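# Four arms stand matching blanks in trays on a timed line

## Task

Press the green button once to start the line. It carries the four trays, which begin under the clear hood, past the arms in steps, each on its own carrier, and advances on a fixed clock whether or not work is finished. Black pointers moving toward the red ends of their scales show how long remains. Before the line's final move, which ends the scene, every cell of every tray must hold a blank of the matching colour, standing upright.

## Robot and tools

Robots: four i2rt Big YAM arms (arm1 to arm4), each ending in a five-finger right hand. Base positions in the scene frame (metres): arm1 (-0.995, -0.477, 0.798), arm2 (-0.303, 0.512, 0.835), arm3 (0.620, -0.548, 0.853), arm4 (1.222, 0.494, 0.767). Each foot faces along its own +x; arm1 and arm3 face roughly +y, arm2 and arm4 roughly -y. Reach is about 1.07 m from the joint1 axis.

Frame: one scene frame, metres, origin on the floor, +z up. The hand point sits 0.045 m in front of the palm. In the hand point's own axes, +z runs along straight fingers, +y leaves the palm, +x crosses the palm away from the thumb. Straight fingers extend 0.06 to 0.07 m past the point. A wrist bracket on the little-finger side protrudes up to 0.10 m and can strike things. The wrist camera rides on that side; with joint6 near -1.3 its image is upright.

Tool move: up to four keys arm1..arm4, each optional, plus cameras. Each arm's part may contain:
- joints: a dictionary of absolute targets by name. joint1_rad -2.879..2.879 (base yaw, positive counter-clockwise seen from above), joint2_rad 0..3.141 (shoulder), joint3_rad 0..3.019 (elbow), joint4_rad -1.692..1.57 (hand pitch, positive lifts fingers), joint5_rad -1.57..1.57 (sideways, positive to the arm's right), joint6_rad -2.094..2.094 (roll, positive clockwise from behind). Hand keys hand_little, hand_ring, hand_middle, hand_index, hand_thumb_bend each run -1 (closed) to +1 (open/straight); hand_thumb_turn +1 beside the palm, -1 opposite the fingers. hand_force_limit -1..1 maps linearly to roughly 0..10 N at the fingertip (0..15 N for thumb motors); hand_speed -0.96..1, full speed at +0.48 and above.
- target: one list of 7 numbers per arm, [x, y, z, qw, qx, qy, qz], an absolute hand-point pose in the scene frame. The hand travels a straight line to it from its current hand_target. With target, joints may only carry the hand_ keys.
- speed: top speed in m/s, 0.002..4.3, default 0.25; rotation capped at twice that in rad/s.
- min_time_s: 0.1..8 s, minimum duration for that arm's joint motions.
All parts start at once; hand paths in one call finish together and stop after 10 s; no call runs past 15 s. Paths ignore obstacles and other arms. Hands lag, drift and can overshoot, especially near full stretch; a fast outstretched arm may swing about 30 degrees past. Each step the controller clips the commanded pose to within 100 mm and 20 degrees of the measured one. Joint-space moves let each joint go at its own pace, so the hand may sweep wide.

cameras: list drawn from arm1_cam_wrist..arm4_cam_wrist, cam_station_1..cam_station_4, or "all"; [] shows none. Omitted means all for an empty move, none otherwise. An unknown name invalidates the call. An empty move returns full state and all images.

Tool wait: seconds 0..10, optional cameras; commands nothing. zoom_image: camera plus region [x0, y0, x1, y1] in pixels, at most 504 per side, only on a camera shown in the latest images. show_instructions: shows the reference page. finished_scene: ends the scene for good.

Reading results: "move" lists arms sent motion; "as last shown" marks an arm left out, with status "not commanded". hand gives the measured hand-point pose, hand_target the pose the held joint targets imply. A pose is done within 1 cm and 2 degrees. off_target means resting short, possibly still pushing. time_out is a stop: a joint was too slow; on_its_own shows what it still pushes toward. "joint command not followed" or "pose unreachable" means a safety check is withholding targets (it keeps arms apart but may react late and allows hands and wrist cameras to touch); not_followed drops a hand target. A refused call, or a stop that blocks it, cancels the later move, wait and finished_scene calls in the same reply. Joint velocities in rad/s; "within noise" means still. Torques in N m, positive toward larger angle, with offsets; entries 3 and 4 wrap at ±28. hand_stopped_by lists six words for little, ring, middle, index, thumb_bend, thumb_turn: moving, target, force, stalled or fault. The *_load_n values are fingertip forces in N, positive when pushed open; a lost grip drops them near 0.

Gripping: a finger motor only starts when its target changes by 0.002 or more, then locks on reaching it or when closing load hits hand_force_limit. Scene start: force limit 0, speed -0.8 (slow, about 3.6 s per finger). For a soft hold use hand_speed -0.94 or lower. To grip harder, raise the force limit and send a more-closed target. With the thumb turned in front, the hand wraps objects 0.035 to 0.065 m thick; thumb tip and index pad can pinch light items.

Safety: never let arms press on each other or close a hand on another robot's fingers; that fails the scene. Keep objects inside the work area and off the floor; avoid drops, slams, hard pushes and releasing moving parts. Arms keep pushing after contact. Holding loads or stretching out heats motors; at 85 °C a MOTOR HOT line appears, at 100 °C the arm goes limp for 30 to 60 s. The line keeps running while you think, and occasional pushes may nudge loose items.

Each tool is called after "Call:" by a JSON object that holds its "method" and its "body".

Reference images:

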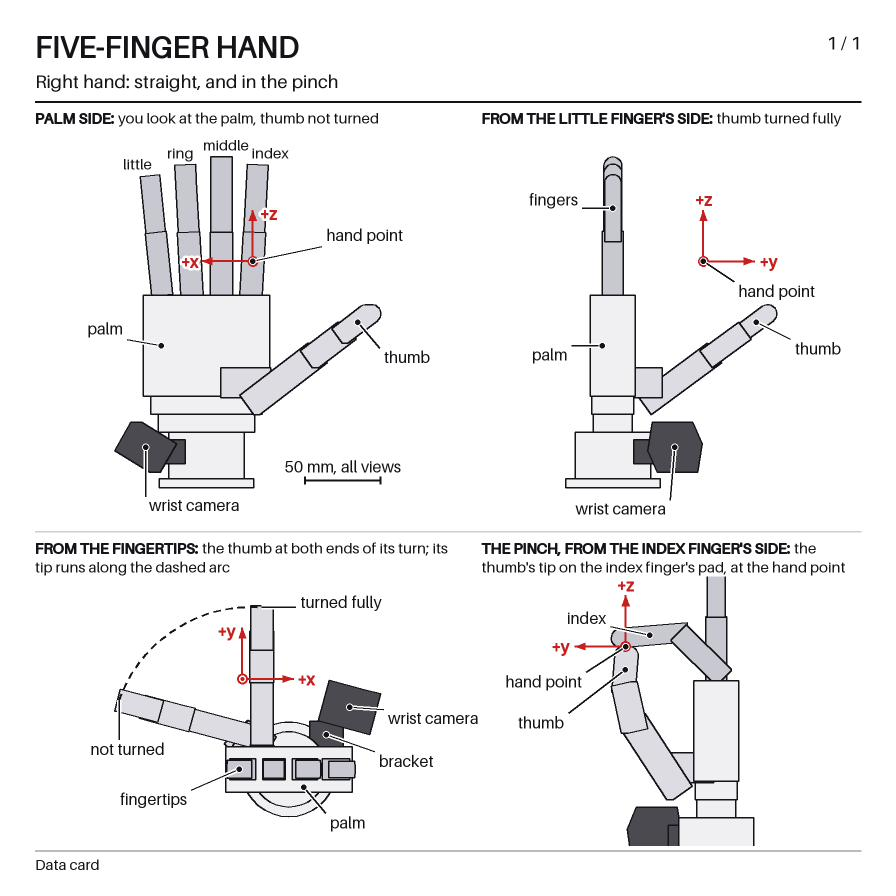

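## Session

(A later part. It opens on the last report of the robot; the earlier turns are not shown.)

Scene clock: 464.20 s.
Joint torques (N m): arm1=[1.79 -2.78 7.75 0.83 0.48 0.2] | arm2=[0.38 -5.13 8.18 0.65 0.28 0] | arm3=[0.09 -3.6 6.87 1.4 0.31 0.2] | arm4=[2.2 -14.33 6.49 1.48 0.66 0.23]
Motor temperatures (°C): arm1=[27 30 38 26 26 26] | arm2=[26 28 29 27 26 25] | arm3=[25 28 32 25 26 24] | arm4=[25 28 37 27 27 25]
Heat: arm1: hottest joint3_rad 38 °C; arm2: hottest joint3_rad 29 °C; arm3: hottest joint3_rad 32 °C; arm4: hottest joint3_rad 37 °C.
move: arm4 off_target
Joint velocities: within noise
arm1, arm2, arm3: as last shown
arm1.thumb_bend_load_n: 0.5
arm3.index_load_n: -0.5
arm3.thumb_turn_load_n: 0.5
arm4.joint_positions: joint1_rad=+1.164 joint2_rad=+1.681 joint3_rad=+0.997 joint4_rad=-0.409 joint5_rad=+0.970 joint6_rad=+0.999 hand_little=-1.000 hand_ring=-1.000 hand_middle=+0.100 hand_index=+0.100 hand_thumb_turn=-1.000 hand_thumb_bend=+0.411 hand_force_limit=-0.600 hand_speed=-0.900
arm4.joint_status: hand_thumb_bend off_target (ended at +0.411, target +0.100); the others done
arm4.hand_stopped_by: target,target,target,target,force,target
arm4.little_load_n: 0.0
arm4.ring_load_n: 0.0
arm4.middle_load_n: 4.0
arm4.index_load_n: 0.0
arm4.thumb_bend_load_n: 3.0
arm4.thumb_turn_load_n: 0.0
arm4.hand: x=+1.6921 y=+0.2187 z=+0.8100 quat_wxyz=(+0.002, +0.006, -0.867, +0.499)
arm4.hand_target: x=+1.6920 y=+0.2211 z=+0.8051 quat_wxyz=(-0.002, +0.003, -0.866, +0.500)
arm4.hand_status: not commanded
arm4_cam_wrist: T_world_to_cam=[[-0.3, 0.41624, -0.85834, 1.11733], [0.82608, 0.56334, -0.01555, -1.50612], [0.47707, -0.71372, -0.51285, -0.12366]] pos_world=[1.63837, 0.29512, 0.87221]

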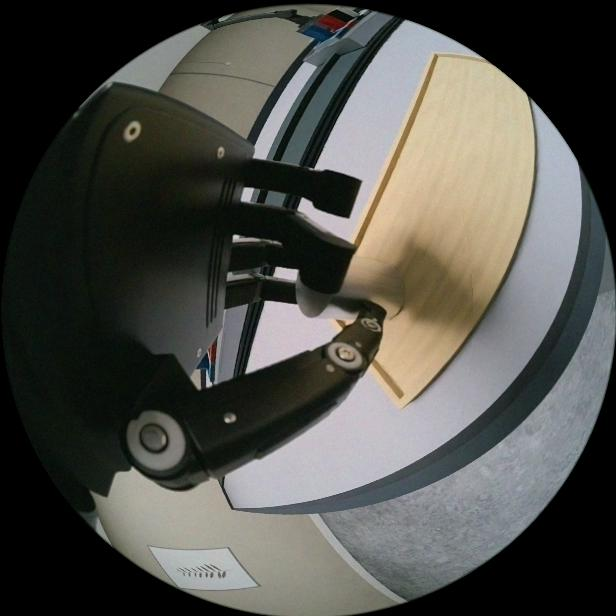

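Call:
{"method": "move", "body": {"arm4": {"joints": {"hand_thumb_bend": 0.6, "hand_speed": -0.8}}}}

Call:
{"method": "move", "body": {"arm4": {"target": [1.687, 0.216, 0.805, 0, 0, -0.866, 0.5], "speed": 0.08}, "cameras": ["arm4_cam_wrist", "cam_station_4"]}}

Call:
{"method": "zoom_image", "body": {"camera": "cam_station_4", "region": [420, 130, 540, 230]}}

Scene clock: 465.83 s.
Joint torques (N m): arm1=[1.85 -2.78 7.75 0.83 0.48 0.2] | arm2=[0.32 -5.13 8.17 0.65 0.28 0.01] | arm3=[0.15 -3.66 6.86 1.39 0.31 0.2] | arm4=[2.55 -14.97 6.6 1.52 0.69 0.2]
Motor temperatures (°C): arm1=[27 30 38 26 26 26] | arm2=[26 28 29 27 26 25] | arm3=[25 28 32 25 26 24] | arm4=[25 28 37 27 27 25]
Heat: arm1: hottest joint3_rad 38 °C; arm2: hottest joint3_rad 29 °C; arm3: hottest joint3_rad 32 °C; arm4: hottest joint3_rad 37 °C.
move: arm4 done
Joint velocities: arm1=[within noise] | arm2=[within noise] | arm3=[-0.044 -0.005 -0.002 -0.012 -0.11 -0.022] | arm4=[within noise]
arm1, arm2, arm3: as last shown
arm1.thumb_bend_load_n: 0.0
arm3.index_load_n: 0.0
arm3.thumb_bend_load_n: 0.5
arm3.thumb_turn_load_n: 0.0
arm4.joint_positions: joint1_rad=+1.164 joint2_rad=+1.681 joint3_rad=+0.997 joint4_rad=-0.409 joint5_rad=+0.970 joint6_rad=+0.999 hand_little=-1.000 hand_ring=-1.000 hand_middle=+0.100 hand_index=+0.100 hand_thumb_turn=-1.000 hand_thumb_bend=+0.600 hand_force_limit=-0.600 hand_speed=-0.800
arm4.joint_status: all done
arm4.hand_stopped_by: target,target,target,target,target,target
arm4.little_load_n: 0.0
arm4.ring_load_n: 0.0
arm4.middle_load_n: 0.0
arm4.index_load_n: 0.0
arm4.thumb_bend_load_n: 0.0
arm4.thumb_turn_load_n: 0.0
arm4.hand: x=+1.6921 y=+0.2187 z=+0.8100 quat_wxyz=(+0.002, +0.006, -0.867, +0.499)
arm4.hand_target: x=+1.6920 y=+0.2211 z=+0.8051 quat_wxyz=(-0.002, +0.003, -0.866, +0.500)
arm4.hand_status: not commanded
pictures: none

Scene clock: 466.80 s.
Joint torques (N m): arm1=[1.85 -2.78 7.75 0.83 0.48 0.2] | arm2=[0.38 -5.19 8.17 0.65 0.28 0.01] | arm3=[0.15 -3.66 6.86 1.39 0.31 0.2] | arm4=[0.91 -15.21 6.53 1.44 0.55 0.13]
Motor temperatures (°C): arm1=[27 30 38 26 26 26] | arm2=[26 28 29 27 26 25] | arm3=[25 28 32 25 26 24] | arm4=[25 28 37 27 27 25]
Heat: arm1: hottest joint3_rad 38 °C; arm2: hottest joint3_rad 29 °C; arm3: hottest joint3_rad 32 °C; arm4: hottest joint3_rad 37 °C.
move: arm4 done
Joint velocities: within noise
arm1, arm3: as last shown
arm1.ring_load_n: 0.5
arm2.joint_positions: joint1_rad=+0.716 joint2_rad=+1.034 joint3_rad=+0.611 joint4_rad=-0.149 joint5_rad=+0.495 joint6_rad=+0.311 hand_little=-1.000 hand_ring=-1.000 hand_middle=+0.300 hand_index=+0.300 hand_thumb_turn=-1.000 hand_thumb_bend=+0.850 hand_force_limit=-0.600 hand_speed=-0.700
arm2.joint_status: not commanded
arm2.hand_stopped_by: target,target,target,target,target,target
arm2.little_load_n: 0.0
arm2.ring_load_n: 0.0
arm2.middle_load_n: 0.0
arm2.index_load_n: 0.0
arm2.thumb_bend_load_n: 0.0
arm2.thumb_turn_load_n: 0.0
arm2.hand: x=-0.1023 y=+0.1223 z=+0.9794 quat_wxyz=(-0.001, +0.005, -0.860, +0.511)
arm2.hand_target: x=-0.1048 y=+0.1287 z=+0.9712 quat_wxyz=(+0.004, +0.005, -0.865, +0.502)
arm2.hand_status: not commanded
arm3.thumb_bend_load_n: 0.0
arm4.joint_positions: joint1_rad=+1.164 joint2_rad=+1.681 joint3_rad=+0.988 joint4_rad=-0.402 joint5_rad=+0.970 joint6_rad=+0.999 hand_little=-1.000 hand_ring=-1.000 hand_middle=+0.100 hand_index=+0.100 hand_thumb_turn=-1.000 hand_thumb_bend=+0.600 hand_force_limit=-0.600 hand_speed=-0.800
arm4.joint_status: not commanded
arm4.hand_stopped_by: target,target,target,target,target,target
arm4.little_load_n: 0.0
arm4.ring_load_n: 0.0
arm4.middle_load_n: -0.5
arm4.index_load_n: 0.0
arm4.thumb_bend_load_n: 0.0
arm4.thumb_turn_load_n: 0.0
arm4.hand: x=+1.6897 y=+0.2194 z=+0.8071 quat_wxyz=(+0.002, +0.006, -0.867, +0.499)
arm4.hand_target: x=+1.6872 y=+0.2165 z=+0.8051 quat_wxyz=(+0.000, +0.000, -0.866, +0.500)
arm4.hand_status: done (0.005 m and 0.8 deg from the pose sent, 0.008 m and 0.7 deg at the start)
arm4_cam_wrist: T_world_to_cam=[[-0.30122, 0.41668, -0.8577, 1.11522], [0.82608, 0.56332, -0.01645, -1.50377], [0.4763, -0.71348, -0.51389, -0.12137]] pos_world=[1.63597, 0.29582, 0.86941]

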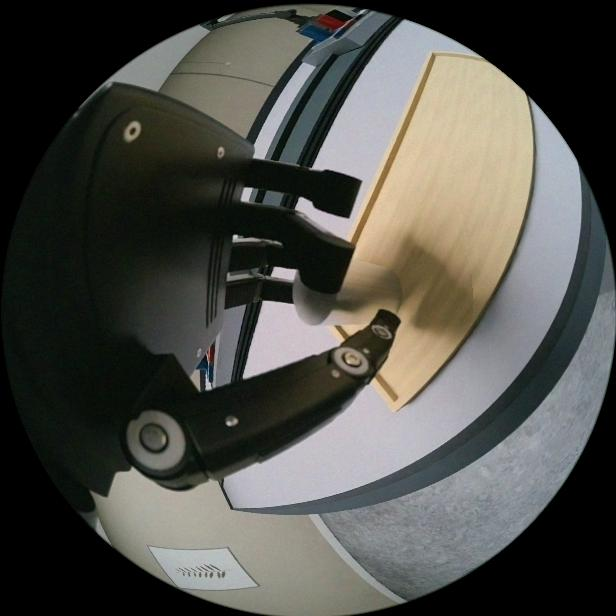

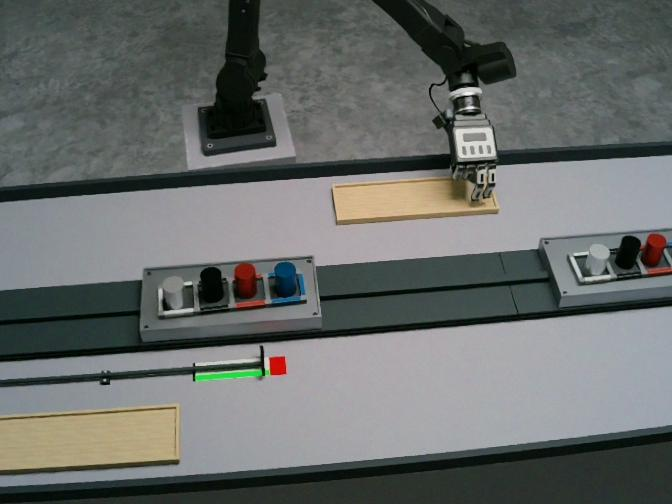

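Scaled by 4.200.

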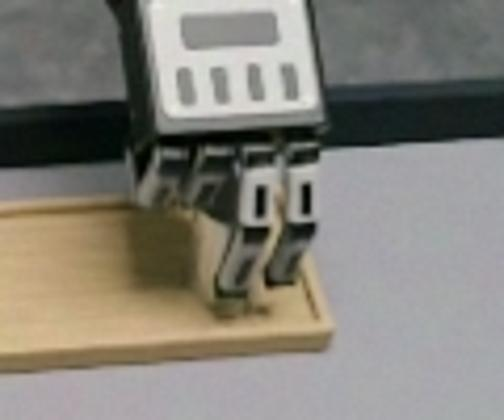

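Call:
{"method": "move", "body": {"arm4": {"joints": {"hand_thumb_bend": 0.1, "hand_speed": -0.9}}}}

Call:
{"method": "move", "body": {"arm4": {"joints": {"hand_index": -0.2, "hand_middle": -0.2, "hand_speed": -0.9}}}}

Scene clock: 469.40 s.
Joint torques (N m): arm1=[1.85 -2.78 7.75 0.83 0.48 0.2] | arm2=[0.32 -5.13 8.17 0.66 0.28 0] | arm3=[0.15 -3.6 6.86 1.39 0.31 0.2] | arm4=[0.85 -15.74 6.5 1.42 0.56 0.09]
Motor temperatures (°C): arm1=[27 30 38 26 26 26] | arm2=[26 28 29 27 26 25] | arm3=[25 28 32 25 26 24] | arm4=[25 28 37 27 27 25]
Heat: arm1: hottest joint3_rad 38 °C; arm2: hottest joint3_rad 29 °C; arm3: hottest joint3_rad 32 °C; arm4: hottest joint3_rad 37 °C.
move: arm4 off_target
Joint velocities: within noise
arm1.joint_positions: joint1_rad=+0.683 joint2_rad=+0.781 joint3_rad=+0.506 joint4_rad=-0.350 joint5_rad=+0.552 joint6_rad=+0.336 hand_little=-1.000 hand_ring=-1.000 hand_middle=+0.300 hand_index=+0.300 hand_thumb_turn=-1.000 hand_thumb_bend=+0.850 hand_force_limit=-0.600 hand_speed=-0.750
arm1.joint_status: not commanded
arm1.hand_stopped_by: target,target,target,target,target,target
arm1.little_load_n: 0.0
arm1.ring_load_n: 0.0
arm1.middle_load_n: 0.0
arm1.index_load_n: 0.0
arm1.thumb_bend_load_n: 0.0
arm1.thumb_turn_load_n: 0.0
arm1.hand: x=-1.1422 y=-0.1489 z=+0.9499 quat_wxyz=(-0.503, +0.864, -0.015, +0.016)
arm1.hand_target: x=-1.1424 y=-0.1512 z=+0.9505 quat_wxyz=(-0.501, +0.865, -0.017, +0.016)
arm1.hand_status: not commanded
arm2, arm3: as last shown
arm2.thumb_turn_load_n: 0.5
arm4.joint_positions: joint1_rad=+1.166 joint2_rad=+1.681 joint3_rad=+0.988 joint4_rad=-0.402 joint5_rad=+0.970 joint6_rad=+0.999 hand_little=-1.000 hand_ring=-1.000 hand_middle=+0.100 hand_index=+0.100 hand_thumb_turn=-1.000 hand_thumb_bend=+0.416 hand_force_limit=-0.600 hand_speed=-0.900
arm4.joint_status: hand_thumb_bend off_target (ended at +0.416, target +0.100); the others done
arm4.hand_stopped_by: target,target,target,target,force,target
arm4.little_load_n: 0.0
arm4.ring_load_n: 0.0
arm4.middle_load_n: 3.5
arm4.index_load_n: 0.0
arm4.thumb_bend_load_n: 3.0
arm4.thumb_turn_load_n: 0.5
arm4.hand: x=+1.6901 y=+0.2201 z=+0.8071 quat_wxyz=(+0.002, +0.007, -0.867, +0.499)
arm4.hand_target: x=+1.6876 y=+0.2173 z=+0.8051 quat_wxyz=(+0.000, +0.001, -0.866, +0.500)
arm4.hand_status: not commanded
pictures: none

Scene clock: 470.67 s.
Joint torques (N m): arm1=[1.79 -2.78 7.76 0.84 0.48 0.2] | arm2=[0.32 -5.19 8.17 0.65 0.28 0] | arm3=[0.15 -3.6 6.87 1.4 0.31 0.2] | arm4=[1.49 -15.21 6.57 1.44 0.57 0.14]
Motor temperatures (°C): arm1=[27 30 38 26 26 26] | arm2=[26 28 29 27 26 25] | arm3=[25 28 32 25 26 24] | arm4=[25 28 36 27 27 25]
Heat: arm1: hottest joint3_rad 38 °C; arm2: hottest joint3_rad 29 °C; arm3: hottest joint3_rad 32 °C; arm4: hottest joint3_rad 36 °C.
move: arm4 off_target
Joint velocities: within noise
arm1, arm2: as last shown
arm1.thumb_turn_load_n: 0.5
arm2.thumb_turn_load_n: 0.0
arm3.joint_positions: joint1_rad=+0.252 joint2_rad=+1.005 joint3_rad=+0.511 joint4_rad=-0.058 joint5_rad=+0.309 joint6_rad=+0.184 hand_little=-1.000 hand_ring=-1.000 hand_middle=+0.300 hand_index=+0.300 hand_thumb_turn=-1.000 hand_thumb_bend=+0.850 hand_force_limit=-0.500 hand_speed=-0.700
arm3.joint_status: not commanded
arm3.hand_stopped_by: target,target,target,target,target,target
arm3.little_load_n: 0.0
arm3.ring_load_n: 0.0
arm3.middle_load_n: 0.0
arm3.index_load_n: 0.0
arm3.thumb_bend_load_n: 0.0
arm3.thumb_turn_load_n: 0.0
arm3.hand: x=+0.4915 y=-0.1537 z=+0.9741 quat_wxyz=(-0.506, +0.863, +0.003, +0.003)
arm3.hand_target: x=+0.4891 y=-0.1590 z=+0.9700 quat_wxyz=(-0.500, +0.866, +0.001, +0.001)
arm3.hand_status: not commanded
arm4.joint_positions: joint1_rad=+1.164 joint2_rad=+1.681 joint3_rad=+0.988 joint4_rad=-0.402 joint5_rad=+0.970 joint6_rad=+0.999 hand_little=-1.000 hand_ring=-1.000 hand_middle=+0.100 hand_index=+0.036 hand_thumb_turn=-1.000 hand_thumb_bend=+0.416 hand_force_limit=-0.600 hand_speed=-0.900
arm4.joint_status: hand_middle off_target (ended at +0.100, target -0.200); hand_index off_target (ended at +0.036, target -0.200); the others done
arm4.hand_stopped_by: target,target,force,force,force,target
arm4.little_load_n: 0.0
arm4.ring_load_n: 0.0
arm4.middle_load_n: 3.0
arm4.index_load_n: 1.5
arm4.thumb_bend_load_n: 4.0
arm4.thumb_turn_load_n: 0.0
arm4.hand: x=+1.6897 y=+0.2194 z=+0.8071 quat_wxyz=(+0.002, +0.006, -0.867, +0.499)
arm4.hand_target: x=+1.6872 y=+0.2165 z=+0.8051 quat_wxyz=(+0.000, +0.000, -0.866, +0.500)
arm4.hand_status: not commanded
pictures: none

Call:
{"method": "move", "body": {"arm4": {"target": [1.687, 0.217, 0.95, 0, 0, -0.866, 0.5], "speed": 0.12}, "cameras": ["arm4_cam_wrist"]}}

Call:
{"method": "move", "body": {"arm4": {"target": [1.12, 0.11, 0.967, 0, 0, -0.866, 0.5], "speed": 0.14}, "cameras": ["cam_station_4"]}}

Scene clock: 472.80 s.
Joint torques (N m): arm1=[1.79 -2.84 7.75 0.83 0.48 0.2] | arm2=[0.38 -5.19 8.17 0.66 0.28 0] | arm3=[0.15 -3.6 6.86 1.4 0.31 0.2] | arm4=[0.91 -14.62 12.92 0.31 0.6 0.13]
Motor temperatures (°C): arm1=[27 30 38 26 26 26] | arm2=[26 28 29 27 26 25] | arm3=[25 28 32 25 26 24] | arm4=[25 28 37 27 27 25]
Heat: arm1: hottest joint3_rad 38 °C; arm2: hottest joint3_rad 29 °C; arm3: hottest joint3_rad 32 °C; arm4: hottest joint3_rad 37 °C.
move: arm4 off_target
Joint velocities: within noise
arm1, arm2, arm3: as last shown
arm1.thumb_turn_load_n: 0.0
arm3.little_load_n: 0.5
arm4.joint_positions: joint1_rad=+1.164 joint2_rad=+1.502 joint3_rad=+1.120 joint4_rad=-0.767 joint5_rad=+0.970 joint6_rad=+1.005 hand_little=-1.000 hand_ring=-1.000 hand_middle=+0.100 hand_index=+0.036 hand_thumb_turn=-1.000 hand_thumb_bend=+0.416 hand_force_limit=-0.600 hand_speed=-0.900
arm4.joint_status: not commanded
arm4.hand_stopped_by: target,target,force,force,force,target
arm4.little_load_n: 0.0
arm4.ring_load_n: 0.0
arm4.middle_load_n: 3.0
arm4.index_load_n: 2.0
arm4.thumb_bend_load_n: 4.0
arm4.thumb_turn_load_n: 0.0
arm4.hand: x=+1.6720 y=+0.2248 z=+0.9174 quat_wxyz=(+0.023, +0.017, -0.871, +0.491)
arm4.hand_target: x=+1.6878 y=+0.2170 z=+0.9503 quat_wxyz=(-0.002, -0.003, -0.866, +0.500)
arm4.hand_status: off_target (0.037 m and 3.4 deg from the pose sent, 0.143 m and 0.8 deg at the start)
arm4_cam_wrist: T_world_to_cam=[[-0.3389, 0.43111, -0.83624, 1.24223], [0.82635, 0.56132, -0.04552, -1.46376], [0.44977, -0.70645, -0.54648, 0.02017]] pos_world=[1.6215, 0.30034, 0.9832]

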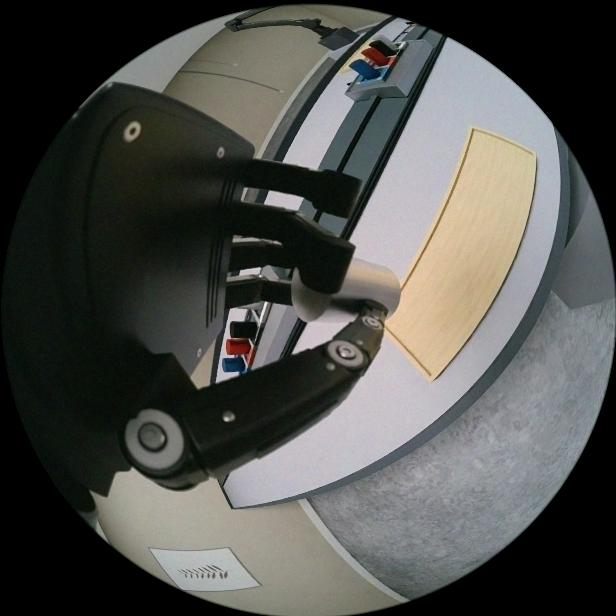

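Scene clock: 477.67 s.
Joint torques (N m): arm1=[1.85 -2.84 7.75 0.83 0.48 0.2] | arm2=[0.38 -5.19 8.17 0.66 0.28 0] | arm3=[0.15 -3.66 6.86 1.39 0.31 0.2] | arm4=[1.38 -5.19 14.27 2.55 -0.65 -0.02]
Motor temperatures (°C): arm1=[27 30 38 26 26 26] | arm2=[26 28 29 27 26 25] | arm3=[25 28 32 25 26 24] | arm4=[25 28 37 27 27 25]
Heat: arm1: hottest joint3_rad 38 °C; arm2: hottest joint3_rad 29 °C; arm3: hottest joint3_rad 32 °C; arm4: hottest joint3_rad 37 °C.
move: arm4 off_target
Joint velocities: within noise
arm1, arm2, arm3: as last shown
arm3.little_load_n: 0.0
arm3.thumb_turn_load_n: 0.5
arm4.joint_positions: joint1_rad=-0.598 joint2_rad=+0.897 joint3_rad=+0.627 joint4_rad=-0.412 joint5_rad=-0.413 joint6_rad=-0.221 hand_little=-1.000 hand_ring=-1.000 hand_middle=+0.100 hand_index=+0.036 hand_thumb_turn=-1.000 hand_thumb_bend=+0.416 hand_force_limit=-0.600 hand_speed=-0.900
arm4.joint_status: not commanded
arm4.hand_stopped_by: target,target,force,force,force,target
arm4.little_load_n: 0.0
arm4.ring_load_n: 0.0
arm4.middle_load_n: 3.5
arm4.index_load_n: 1.0
arm4.thumb_bend_load_n: 3.5
arm4.thumb_turn_load_n: 0.0
arm4.hand: x=+1.1346 y=+0.1362 z=+0.9282 quat_wxyz=(-0.027, -0.033, -0.888, +0.459)
arm4.hand_target: x=+1.1224 y=+0.1140 z=+0.9673 quat_wxyz=(-0.009, -0.015, -0.869, +0.495)
arm4.hand_status: off_target (0.049 m and 7.3 deg from the pose sent, 0.566 m and 3.4 deg at the start)

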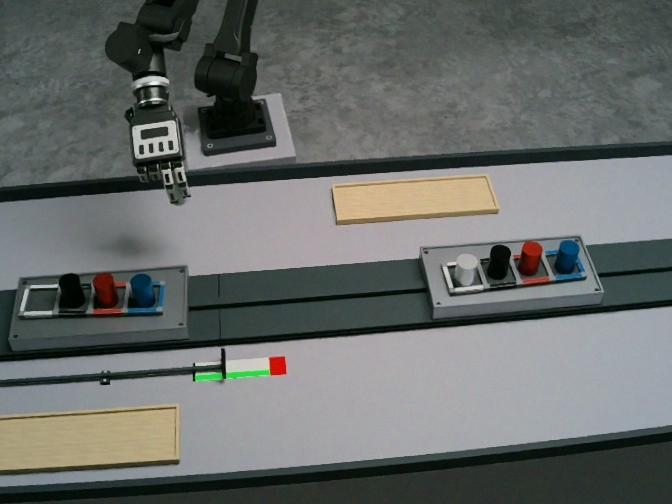

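Call:
{"method": "wait", "body": {"seconds": 5, "cameras": ["cam_station_4"]}}

Call:
{"method": "zoom_image", "body": {"camera": "cam_station_4", "region": [140, 250, 320, 350]}}

Scene clock: 482.90 s.
Joint torques (N m): arm1=[1.85 -2.78 7.75 0.83 0.48 0.2] | arm2=[0.38 -5.13 8.17 0.65 0.28 0] | arm3=[0.15 -3.66 6.87 1.39 0.31 0.2] | arm4=[2.14 -4.42 14.41 2.45 -0.6 0]
Motor temperatures (°C): arm1=[27 30 38 25 26 26] | arm2=[26 28 29 27 26 25] | arm3=[25 28 32 25 26 24] | arm4=[25 28 37 27 27 25]
Heat: arm1: hottest joint3_rad 38 °C; arm2: hottest joint3_rad 29 °C; arm3: hottest joint3_rad 32 °C; arm4: hottest joint3_rad 37 °C.
Joint velocities: within noise
arm1.joint_positions: joint1_rad=+0.683 joint2_rad=+0.781 joint3_rad=+0.506 joint4_rad=-0.350 joint5_rad=+0.552 joint6_rad=+0.336 hand_little=-1.000 hand_ring=-1.000 hand_middle=+0.300 hand_index=+0.300 hand_thumb_turn=-1.000 hand_thumb_bend=+0.850 hand_force_limit=-0.600 hand_speed=-0.750
arm1.joint_status: not commanded
arm1.hand_stopped_by: target,target,target,target,target,target
arm1.little_load_n: 0.0
arm1.ring_load_n: 0.0
arm1.middle_load_n: 0.0
arm1.index_load_n: 0.0
arm1.thumb_bend_load_n: 0.0
arm1.thumb_turn_load_n: 0.0
arm1.hand: x=-1.1422 y=-0.1489 z=+0.9499 quat_wxyz=(-0.503, +0.864, -0.015, +0.016)
arm1.hand_target: x=-1.1424 y=-0.1512 z=+0.9505 quat_wxyz=(-0.501, +0.865, -0.017, +0.016)
arm1.hand_status: not commanded
arm2.joint_positions: joint1_rad=+0.716 joint2_rad=+1.034 joint3_rad=+0.611 joint4_rad=-0.149 joint5_rad=+0.495 joint6_rad=+0.311 hand_little=-1.000 hand_ring=-1.000 hand_middle=+0.300 hand_index=+0.300 hand_thumb_turn=-1.000 hand_thumb_bend=+0.850 hand_force_limit=-0.600 hand_speed=-0.700
arm2.joint_status: not commanded
arm2.hand_stopped_by: target,target,target,target,target,target
arm2.little_load_n: 0.0
arm2.ring_load_n: 0.0
arm2.middle_load_n: 0.0
arm2.index_load_n: 0.0
arm2.thumb_bend_load_n: 0.0
arm2.thumb_turn_load_n: 0.0
arm2.hand: x=-0.1023 y=+0.1223 z=+0.9794 quat_wxyz=(-0.001, +0.005, -0.860, +0.511)
arm2.hand_target: x=-0.1048 y=+0.1287 z=+0.9712 quat_wxyz=(+0.004, +0.005, -0.865, +0.502)
arm2.hand_status: not commanded
arm3.joint_positions: joint1_rad=+0.252 joint2_rad=+1.005 joint3_rad=+0.511 joint4_rad=-0.058 joint5_rad=+0.309 joint6_rad=+0.184 hand_little=-1.000 hand_ring=-1.000 hand_middle=+0.300 hand_index=+0.300 hand_thumb_turn=-1.000 hand_thumb_bend=+0.850 hand_force_limit=-0.500 hand_speed=-0.700
arm3.joint_status: not commanded
arm3.hand_stopped_by: target,target,target,target,target,target
arm3.little_load_n: 0.0
arm3.ring_load_n: 0.0
arm3.middle_load_n: 0.0
arm3.index_load_n: 0.0
arm3.thumb_bend_load_n: 0.0
arm3.thumb_turn_load_n: 0.0
arm3.hand: x=+0.4915 y=-0.1537 z=+0.9741 quat_wxyz=(-0.506, +0.863, +0.003, +0.003)
arm3.hand_target: x=+0.4891 y=-0.1590 z=+0.9700 quat_wxyz=(-0.500, +0.866, +0.001, +0.001)
arm3.hand_status: not commanded
arm4.joint_positions: joint1_rad=-0.598 joint2_rad=+0.897 joint3_rad=+0.627 joint4_rad=-0.412 joint5_rad=-0.413 joint6_rad=-0.221 hand_little=-1.000 hand_ring=-1.000 hand_middle=+0.100 hand_index=+0.036 hand_thumb_turn=-1.000 hand_thumb_bend=+0.416 hand_force_limit=-0.600 hand_speed=-0.900
arm4.joint_status: not commanded
arm4.hand_stopped_by: target,target,force,force,force,target
arm4.little_load_n: 0.0
arm4.ring_load_n: 0.0
arm4.middle_load_n: 3.5
arm4.index_load_n: 1.0
arm4.thumb_bend_load_n: 3.5
arm4.thumb_turn_load_n: 0.0
arm4.hand: x=+1.1346 y=+0.1362 z=+0.9282 quat_wxyz=(-0.027, -0.033, -0.888, +0.459)
arm4.hand_target: x=+1.1225 y=+0.1140 z=+0.9673 quat_wxyz=(-0.009, -0.016, -0.869, +0.495)
arm4.hand_status: off_target (0.049 m and 7.3 deg from the pose sent, 0.566 m and 3.4 deg at the start)
wait: 5.00 s; at rest by 0.03 s

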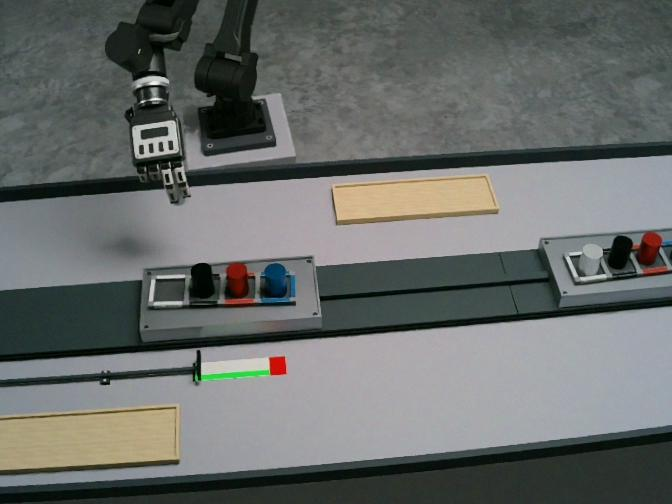

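Scaled by 2.800.

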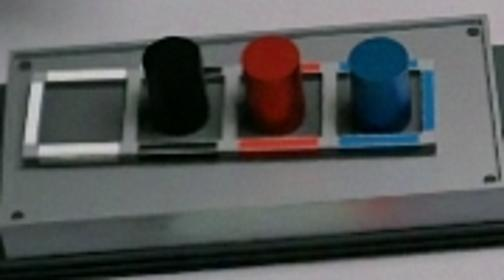

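Call:
{"method": "move", "body": {"arm4": {"target": [1.104, -0.016, 0.925, 0, 0, -0.866, 0.5], "speed": 0.12}, "cameras": ["cam_station_4"]}}

Call:
{"method": "move", "body": {"arm4": {"target": [1.105, -0.040, 0.905, 0, 0, -0.866, 0.5], "speed": 0.1}, "cameras": ["cam_station_4"]}}

Call:
{"method": "zoom_image", "body": {"camera": "cam_station_4", "region": [110, 215, 230, 315]}}

Scene clock: 485.03 s.
Joint torques (N m): arm1=[1.85 -2.78 7.73 0.83 0.48 0.2] | arm2=[0.38 -5.13 8.17 0.65 0.28 0.01] | arm3=[0.15 -3.6 6.86 1.39 0.31 0.2] | arm4=[1.79 -10.7 13.49 2.69 -0.11 0.23]
Motor temperatures (°C): arm1=[27 30 38 25 26 26] | arm2=[26 28 29 27 26 25] | arm3=[25 28 32 25 26 24] | arm4=[25 28 37 27 27 25]
Heat: arm1: hottest joint3_rad 38 °C; arm2: hottest joint3_rad 29 °C; arm3: hottest joint3_rad 32 °C; arm4: hottest joint3_rad 37 °C.
move: arm4 off_target
Joint velocities: within noise
arm1, arm2, arm3: as last shown
arm2.ring_load_n: 0.5
arm4.joint_positions: joint1_rad=-0.492 joint2_rad=+1.307 joint3_rad=+0.790 joint4_rad=-0.132 joint5_rad=-0.330 joint6_rad=-0.221 hand_little=-1.000 hand_ring=-1.000 hand_middle=+0.100 hand_index=+0.036 hand_thumb_turn=-1.000 hand_thumb_bend=+0.416 hand_force_limit=-0.600 hand_speed=-0.900
arm4.joint_status: not commanded
arm4.hand_stopped_by: target,target,force,force,force,target
arm4.little_load_n: 0.0
arm4.ring_load_n: 0.5
arm4.middle_load_n: 3.5
arm4.index_load_n: 1.5
arm4.thumb_bend_load_n: 3.5
arm4.thumb_turn_load_n: 0.0
arm4.hand: x=+1.1117 y=+0.0176 z=+0.8869 quat_wxyz=(-0.010, -0.001, -0.887, +0.463)
arm4.hand_target: x=+1.1035 y=-0.0119 z=+0.9253 quat_wxyz=(+0.003, +0.004, -0.866, +0.500)
arm4.hand_status: off_target (0.051 m and 5.0 deg from the pose sent, 0.155 m and 7.3 deg at the start)

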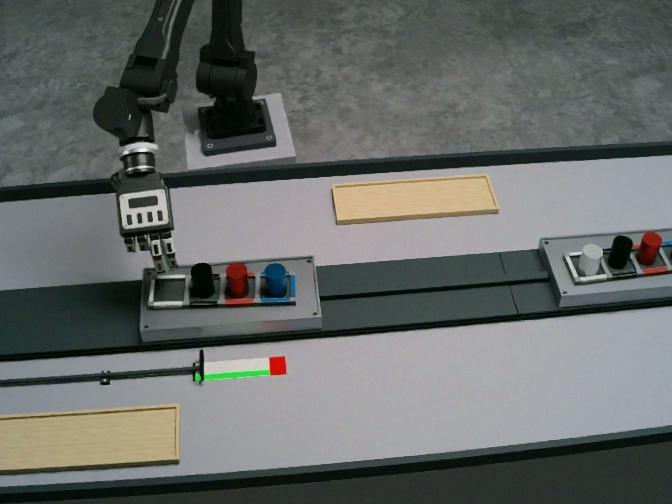

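Scene clock: 486.13 s.
Joint torques (N m): arm1=[1.85 -2.84 7.75 0.83 0.48 0.2] | arm2=[0.38 -5.19 8.17 0.65 0.28 0] | arm3=[0.15 -3.6 6.86 1.39 0.31 0.2] | arm4=[2.32 -12.51 13.08 2.35 -0.11 0.32]
Motor temperatures (°C): arm1=[27 30 38 25 26 26] | arm2=[26 28 29 27 26 25] | arm3=[25 28 32 25 26 24] | arm4=[25 28 37 27 27 25]
Heat: arm1: hottest joint3_rad 38 °C; arm2: hottest joint3_rad 29 °C; arm3: hottest joint3_rad 32 °C; arm4: hottest joint3_rad 37 °C.
move: arm4 off_target
Joint velocities: within noise
arm1, arm2, arm3: as last shown
arm2.ring_load_n: 0.0
arm2.middle_load_n: -0.5
arm4.joint_positions: joint1_rad=-0.468 joint2_rad=+1.397 joint3_rad=+0.818 joint4_rad=-0.066 joint5_rad=-0.310 joint6_rad=-0.203 hand_little=-1.000 hand_ring=-1.000 hand_middle=+0.100 hand_index=+0.036 hand_thumb_turn=-1.000 hand_thumb_bend=+0.416 hand_force_limit=-0.600 hand_speed=-0.900
arm4.joint_status: not commanded
arm4.hand_stopped_by: target,target,force,force,force,target
arm4.little_load_n: 0.0
arm4.ring_load_n: 0.5
arm4.middle_load_n: 3.5
arm4.index_load_n: 1.5
arm4.thumb_bend_load_n: 3.5
arm4.thumb_turn_load_n: 0.0
arm4.hand: x=+1.1127 y=-0.0066 z=+0.8679 quat_wxyz=(-0.010, -0.003, -0.887, +0.462)
arm4.hand_target: x=+1.1053 y=-0.0367 z=+0.9051 quat_wxyz=(+0.000, +0.000, -0.866, +0.500)
arm4.hand_status: off_target (0.051 m and 5.1 deg from the pose sent, 0.061 m and 5.0 deg at the start)

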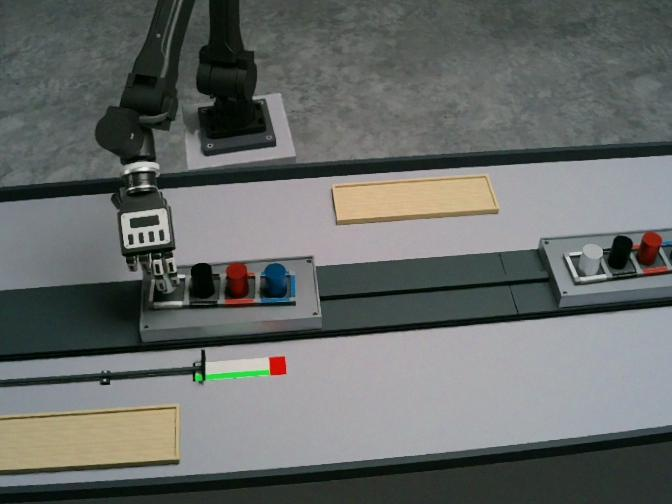

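Scaled by 4.200.

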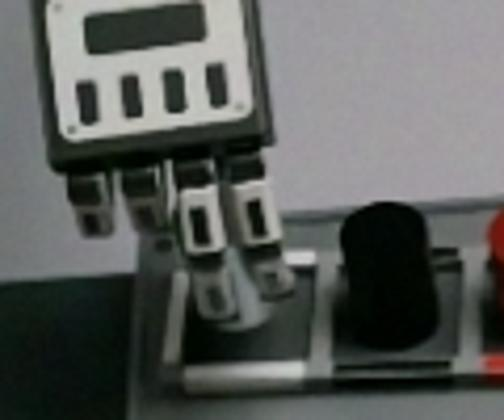

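Call:
{"method": "move", "body": {"arm4": {"target": [1.1135, -0.0145, 0.867, 0, 0, -0.866, 0.5], "speed": 0.08}, "cameras": ["cam_station_4"]}}

Call:
{"method": "zoom_image", "body": {"camera": "cam_station_4", "region": [110, 215, 230, 315]}}

Scene clock: 487.93 s.
Joint torques (N m): arm1=[1.79 -2.78 7.75 0.83 0.48 0.2] | arm2=[0.38 -5.13 8.17 0.65 0.28 0] | arm3=[0.15 -3.6 6.86 1.39 0.31 0.2] | arm4=[1.73 -11.81 8.1 2.5 -0.07 0.29]
Motor temperatures (°C): arm1=[27 30 38 25 26 26] | arm2=[26 28 29 27 26 25] | arm3=[25 28 32 25 26 24] | arm4=[25 28 38 27 27 25]
Heat: arm1: hottest joint3_rad 38 °C; arm2: hottest joint3_rad 29 °C; arm3: hottest joint3_rad 32 °C; arm4: hottest joint3_rad 38 °C.
move: arm4 done
Joint velocities: within noise
arm1, arm2, arm3: as last shown
arm2.middle_load_n: 0.0
arm2.index_load_n: 0.5
arm4.joint_positions: joint1_rad=-0.468 joint2_rad=+1.397 joint3_rad=+0.766 joint4_rad=+0.054 joint5_rad=-0.310 joint6_rad=-0.203 hand_little=-1.000 hand_ring=-1.000 hand_middle=+0.100 hand_index=+0.036 hand_thumb_turn=-1.000 hand_thumb_bend=+0.416 hand_force_limit=-0.600 hand_speed=-0.900
arm4.joint_status: not commanded
arm4.hand_stopped_by: target,target,force,force,force,target
arm4.little_load_n: 0.0
arm4.ring_load_n: 0.0
arm4.middle_load_n: 3.5
arm4.index_load_n: 1.5
arm4.thumb_bend_load_n: 4.0
arm4.thumb_turn_load_n: 0.0
arm4.hand: x=+1.1120 y=-0.0085 z=+0.8630 quat_wxyz=(+0.000, +0.003, -0.872, +0.489)
arm4.hand_target: x=+1.1134 y=-0.0145 z=+0.8673 quat_wxyz=(+0.000, +0.000, -0.866, +0.500)
arm4.hand_status: done (0.007 m and 1.4 deg from the pose sent, 0.008 m and 5.1 deg at the start)

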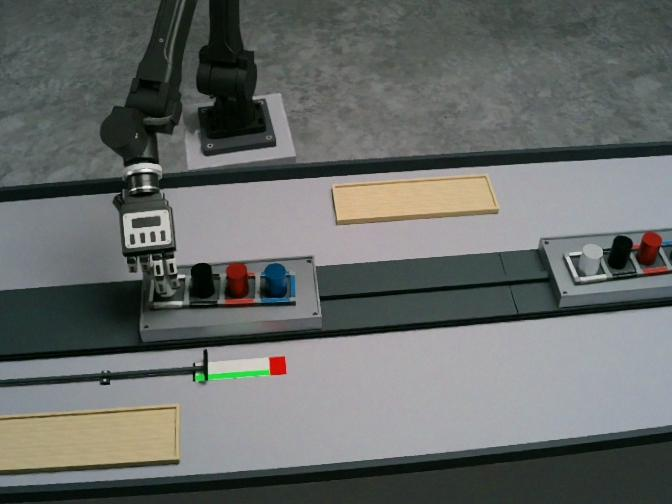

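Scaled by 4.200.

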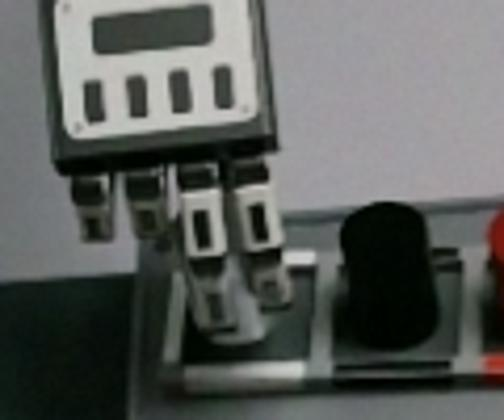

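Call:
{"method": "move", "body": {"arm4": {"target": [1.121, -0.0095, 0.866, 0, 0, -0.866, 0.5], "speed": 0.08}, "cameras": ["cam_station_4"]}}

Call:
{"method": "zoom_image", "body": {"camera": "cam_station_4", "region": [110, 215, 230, 315]}}

Scene clock: 489.23 s.
Joint torques (N m): arm1=[1.85 -2.84 7.75 0.84 0.48 0.2] | arm2=[0.38 -5.19 8.17 0.66 0.28 0] | arm3=[0.15 -3.6 6.86 1.39 0.31 0.2] | arm4=[2.43 -12.81 7.95 2.96 -0.06 0.23]
Motor temperatures (°C): arm1=[27 30 38 25 26 26] | arm2=[26 28 29 27 26 25] | arm3=[25 27 32 25 26 24] | arm4=[25 28 38 27 27 25]
Heat: arm1: hottest joint3_rad 38 °C; arm2: hottest joint3_rad 29 °C; arm3: hottest joint3_rad 32 °C; arm4: hottest joint3_rad 38 °C.
move: arm4 off_target
Joint velocities: within noise
arm1, arm2, arm3: as last shown
arm2.index_load_n: 0.0
arm4.joint_positions: joint1_rad=-0.456 joint2_rad=+1.397 joint3_rad=+0.747 joint4_rad=+0.058 joint5_rad=-0.300 joint6_rad=-0.195 hand_little=-1.000 hand_ring=-1.000 hand_middle=+0.100 hand_index=+0.036 hand_thumb_turn=-1.000 hand_thumb_bend=+0.416 hand_force_limit=-0.600 hand_speed=-0.900
arm4.joint_status: not commanded
arm4.hand_stopped_by: target,target,force,force,force,target
arm4.little_load_n: 0.0
arm4.ring_load_n: 0.0
arm4.middle_load_n: 3.5
arm4.index_load_n: 1.5
arm4.thumb_bend_load_n: 4.0
arm4.thumb_turn_load_n: 0.0
arm4.hand: x=+1.1189 y=-0.0034 z=+0.8547 quat_wxyz=(-0.002, +0.002, -0.876, +0.483)
arm4.hand_target: x=+1.1208 y=-0.0089 z=+0.8654 quat_wxyz=(+0.000, -0.001, -0.866, +0.499)
arm4.hand_status: off_target (0.013 m and 2.3 deg from the pose sent, 0.010 m and 1.4 deg at the start)

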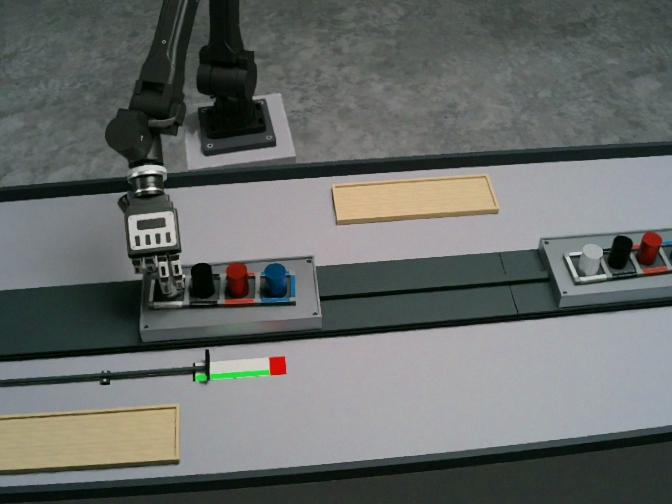

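Scaled by 4.200.

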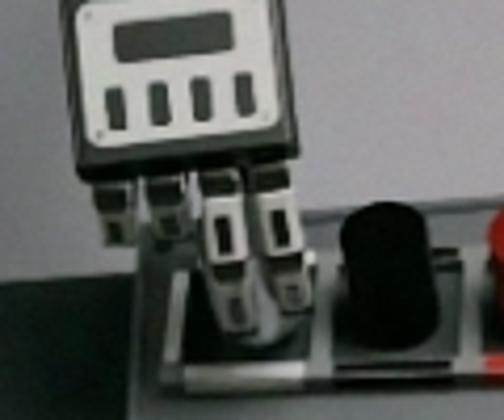

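Call:
{"method": "move", "body": {"arm4": {"joints": {"joint1_rad": -0.469, "joint5_rad": -0.304}, "min_time_s": 0.5}, "cameras": ["cam_station_4"]}}

Call:
{"method": "zoom_image", "body": {"camera": "cam_station_4", "region": [110, 215, 230, 315]}}

Scene clock: 490.53 s.
Joint torques (N m): arm1=[1.85 -2.78 7.75 0.83 0.48 0.2] | arm2=[0.32 -5.13 8.17 0.65 0.28 0] | arm3=[0.15 -3.6 6.86 1.39 0.31 0.2] | arm4=[1.32 -12.75 7.84 2.74 -0.34 0.27]
Motor temperatures (°C): arm1=[27 30 38 25 26 26] | arm2=[26 28 29 27 26 25] | arm3=[25 27 32 25 26 24] | arm4=[25 28 37 27 27 25]
Heat: arm1: hottest joint3_rad 38 °C; arm2: hottest joint3_rad 29 °C; arm3: hottest joint3_rad 32 °C; arm4: hottest joint3_rad 37 °C.
move: arm4 done
Joint velocities: within noise
arm1, arm2, arm3: as last shown
arm4.joint_positions: joint1_rad=-0.456 joint2_rad=+1.397 joint3_rad=+0.747 joint4_rad=+0.058 joint5_rad=-0.300 joint6_rad=-0.195 hand_little=-1.000 hand_ring=-1.000 hand_middle=+0.100 hand_index=+0.036 hand_thumb_turn=-1.000 hand_thumb_bend=+0.416 hand_force_limit=-0.600 hand_speed=-0.900
arm4.joint_status: all done
arm4.hand_stopped_by: target,target,force,force,force,target
arm4.little_load_n: 0.0
arm4.ring_load_n: 0.0
arm4.middle_load_n: 3.0
arm4.index_load_n: 1.5
arm4.thumb_bend_load_n: 4.0
arm4.thumb_turn_load_n: 0.0
arm4.hand: x=+1.1189 y=-0.0034 z=+0.8547 quat_wxyz=(-0.002, +0.002, -0.876, +0.483)
arm4.hand_target: x=+1.1159 y=-0.0076 z=+0.8657 quat_wxyz=(-0.001, -0.004, -0.866, +0.500)
arm4.hand_status: not commanded

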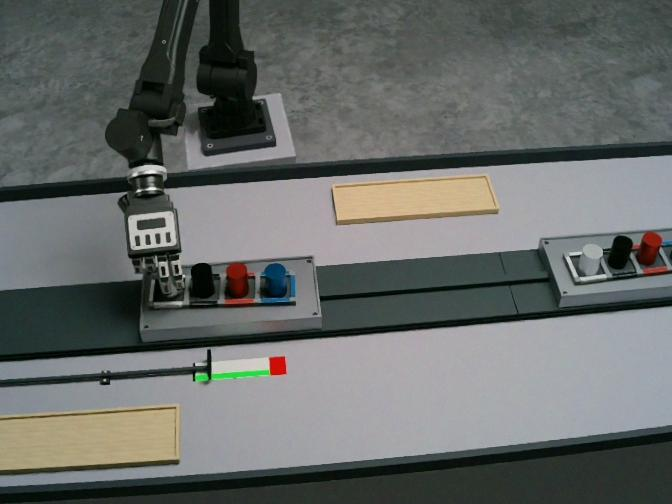

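Scaled by 4.200.

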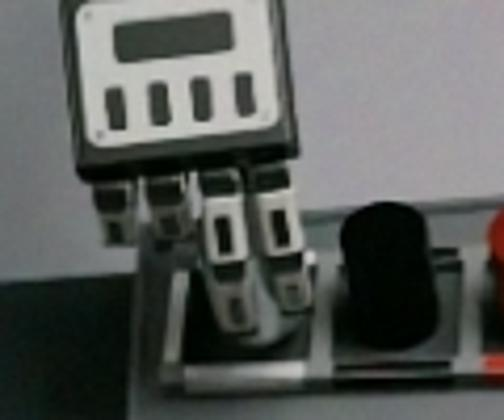

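Call:
{"method": "move", "body": {"arm4": {"joints": {"joint1_rad": -0.478, "joint5_rad": -0.304}, "min_time_s": 0.5}, "cameras": ["cam_station_4"]}}

Call:
{"method": "zoom_image", "body": {"camera": "cam_station_4", "region": [110, 215, 230, 315]}}

Scene clock: 491.67 s.
Joint torques (N m): arm1=[1.85 -2.78 7.75 0.83 0.48 0.2] | arm2=[0.38 -5.13 8.17 0.66 0.28 0] | arm3=[0.15 -3.6 6.86 1.39 0.31 0.2] | arm4=[0.62 -12.92 7.79 2.52 -0.4 0.27]
Motor temperatures (°C): arm1=[27 30 38 25 26 26] | arm2=[26 28 29 27 26 25] | arm3=[25 27 32 25 26 24] | arm4=[25 28 37 27 27 25]
Heat: arm1: hottest joint3_rad 38 °C; arm2: hottest joint3_rad 29 °C; arm3: hottest joint3_rad 32 °C; arm4: hottest joint3_rad 37 °C.
move: arm4 done
Joint velocities: within noise
arm1, arm2, arm3: as last shown
arm4.joint_positions: joint1_rad=-0.466 joint2_rad=+1.397 joint3_rad=+0.747 joint4_rad=+0.058 joint5_rad=-0.300 joint6_rad=-0.195 hand_little=-1.000 hand_ring=-1.000 hand_middle=+0.100 hand_index=+0.036 hand_thumb_turn=-1.000 hand_thumb_bend=+0.416 hand_force_limit=-0.600 hand_speed=-0.900
arm4.joint_status: all done
arm4.hand_stopped_by: target,target,force,force,force,target
arm4.little_load_n: 0.0
arm4.ring_load_n: 0.0
arm4.middle_load_n: 3.5
arm4.index_load_n: 1.5
arm4.thumb_bend_load_n: 4.0
arm4.thumb_turn_load_n: 0.0
arm4.hand: x=+1.1136 y=-0.0023 z=+0.8547 quat_wxyz=(+0.000, -0.003, -0.876, +0.483)
arm4.hand_target: x=+1.1106 y=-0.0064 z=+0.8657 quat_wxyz=(+0.002, -0.009, -0.866, +0.500)
arm4.hand_status: not commanded

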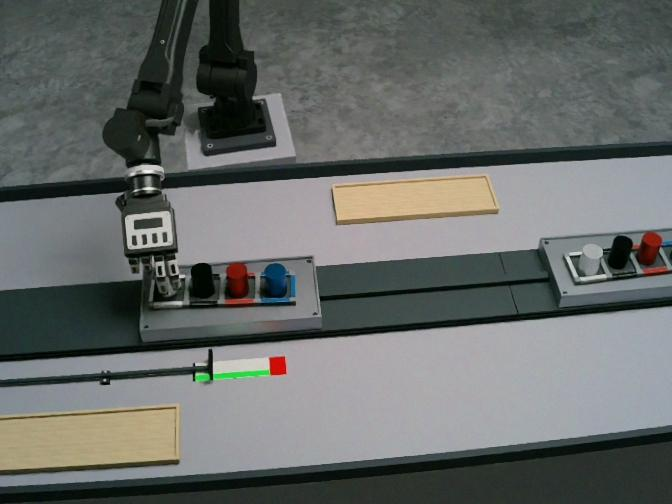

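Scaled by 4.200.

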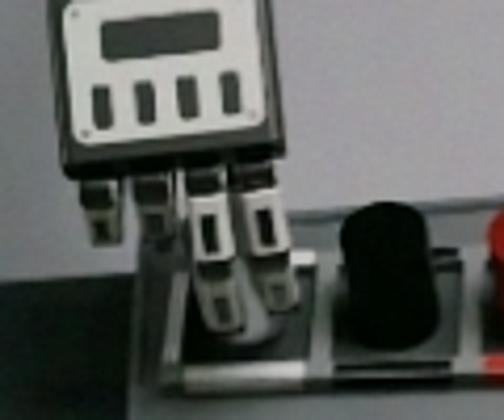

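Call:
{"method": "move", "body": {"arm4": {"target": [1.112, -0.0095, 0.838, 0, 0, -0.866, 0.5], "speed": 0.05}, "cameras": ["cam_station_4"]}}

Call:
{"method": "zoom_image", "body": {"camera": "cam_station_4", "region": [110, 215, 230, 315]}}

Scene clock: 493.03 s.
Joint torques (N m): arm1=[1.79 -2.84 7.75 0.83 0.48 0.2] | arm2=[0.32 -5.13 8.17 0.66 0.28 0] | arm3=[0.15 -3.6 6.86 1.39 0.31 0.2] | arm4=[1.26 -11.05 7.08 2.8 -0.37 0.13]
Motor temperatures (°C): arm1=[27 30 38 25 26 26] | arm2=[26 28 29 27 26 25] | arm3=[25 27 32 25 26 24] | arm4=[25 28 37 27 27 25]
Heat: arm1: hottest joint3_rad 38 °C; arm2: hottest joint3_rad 29 °C; arm3: hottest joint3_rad 32 °C; arm4: hottest joint3_rad 37 °C.
move: arm4 done
Joint velocities: within noise
arm1, arm2, arm3: as last shown
arm4.joint_positions: joint1_rad=-0.466 joint2_rad=+1.436 joint3_rad=+0.727 joint4_rad=+0.143 joint5_rad=-0.310 joint6_rad=-0.183 hand_little=-1.000 hand_ring=-1.000 hand_middle=+0.100 hand_index=+0.036 hand_thumb_turn=-1.000 hand_thumb_bend=+0.416 hand_force_limit=-0.600 hand_speed=-0.900
arm4.joint_status: not commanded
arm4.hand_stopped_by: target,target,force,force,force,target
arm4.little_load_n: 0.0
arm4.ring_load_n: 0.0
arm4.middle_load_n: 3.0
arm4.index_load_n: 1.0
arm4.thumb_bend_load_n: 3.5
arm4.thumb_turn_load_n: 0.0
arm4.hand: x=+1.1143 y=-0.0080 z=+0.8424 quat_wxyz=(-0.003, -0.004, -0.869, +0.494)
arm4.hand_target: x=+1.1129 y=-0.0096 z=+0.8387 quat_wxyz=(-0.003, -0.005, -0.866, +0.500)
arm4.hand_status: done (0.005 m and 0.9 deg from the pose sent, 0.018 m and 2.3 deg at the start)

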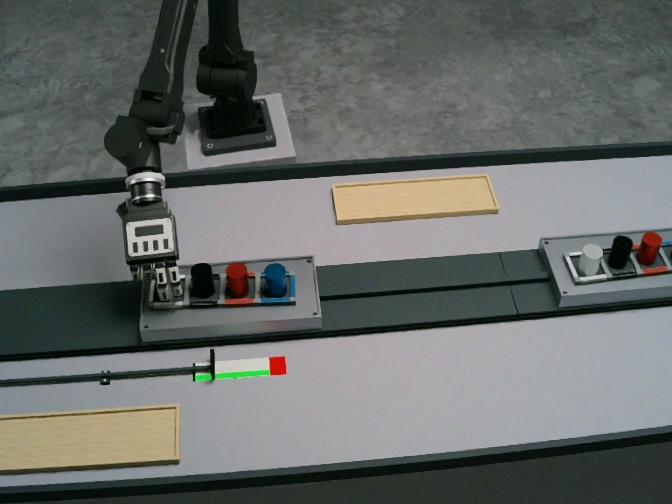

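Scaled by 4.200.

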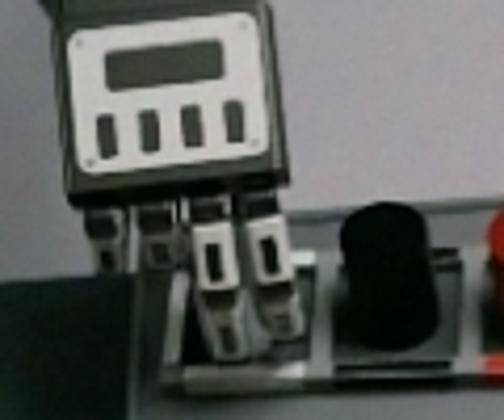

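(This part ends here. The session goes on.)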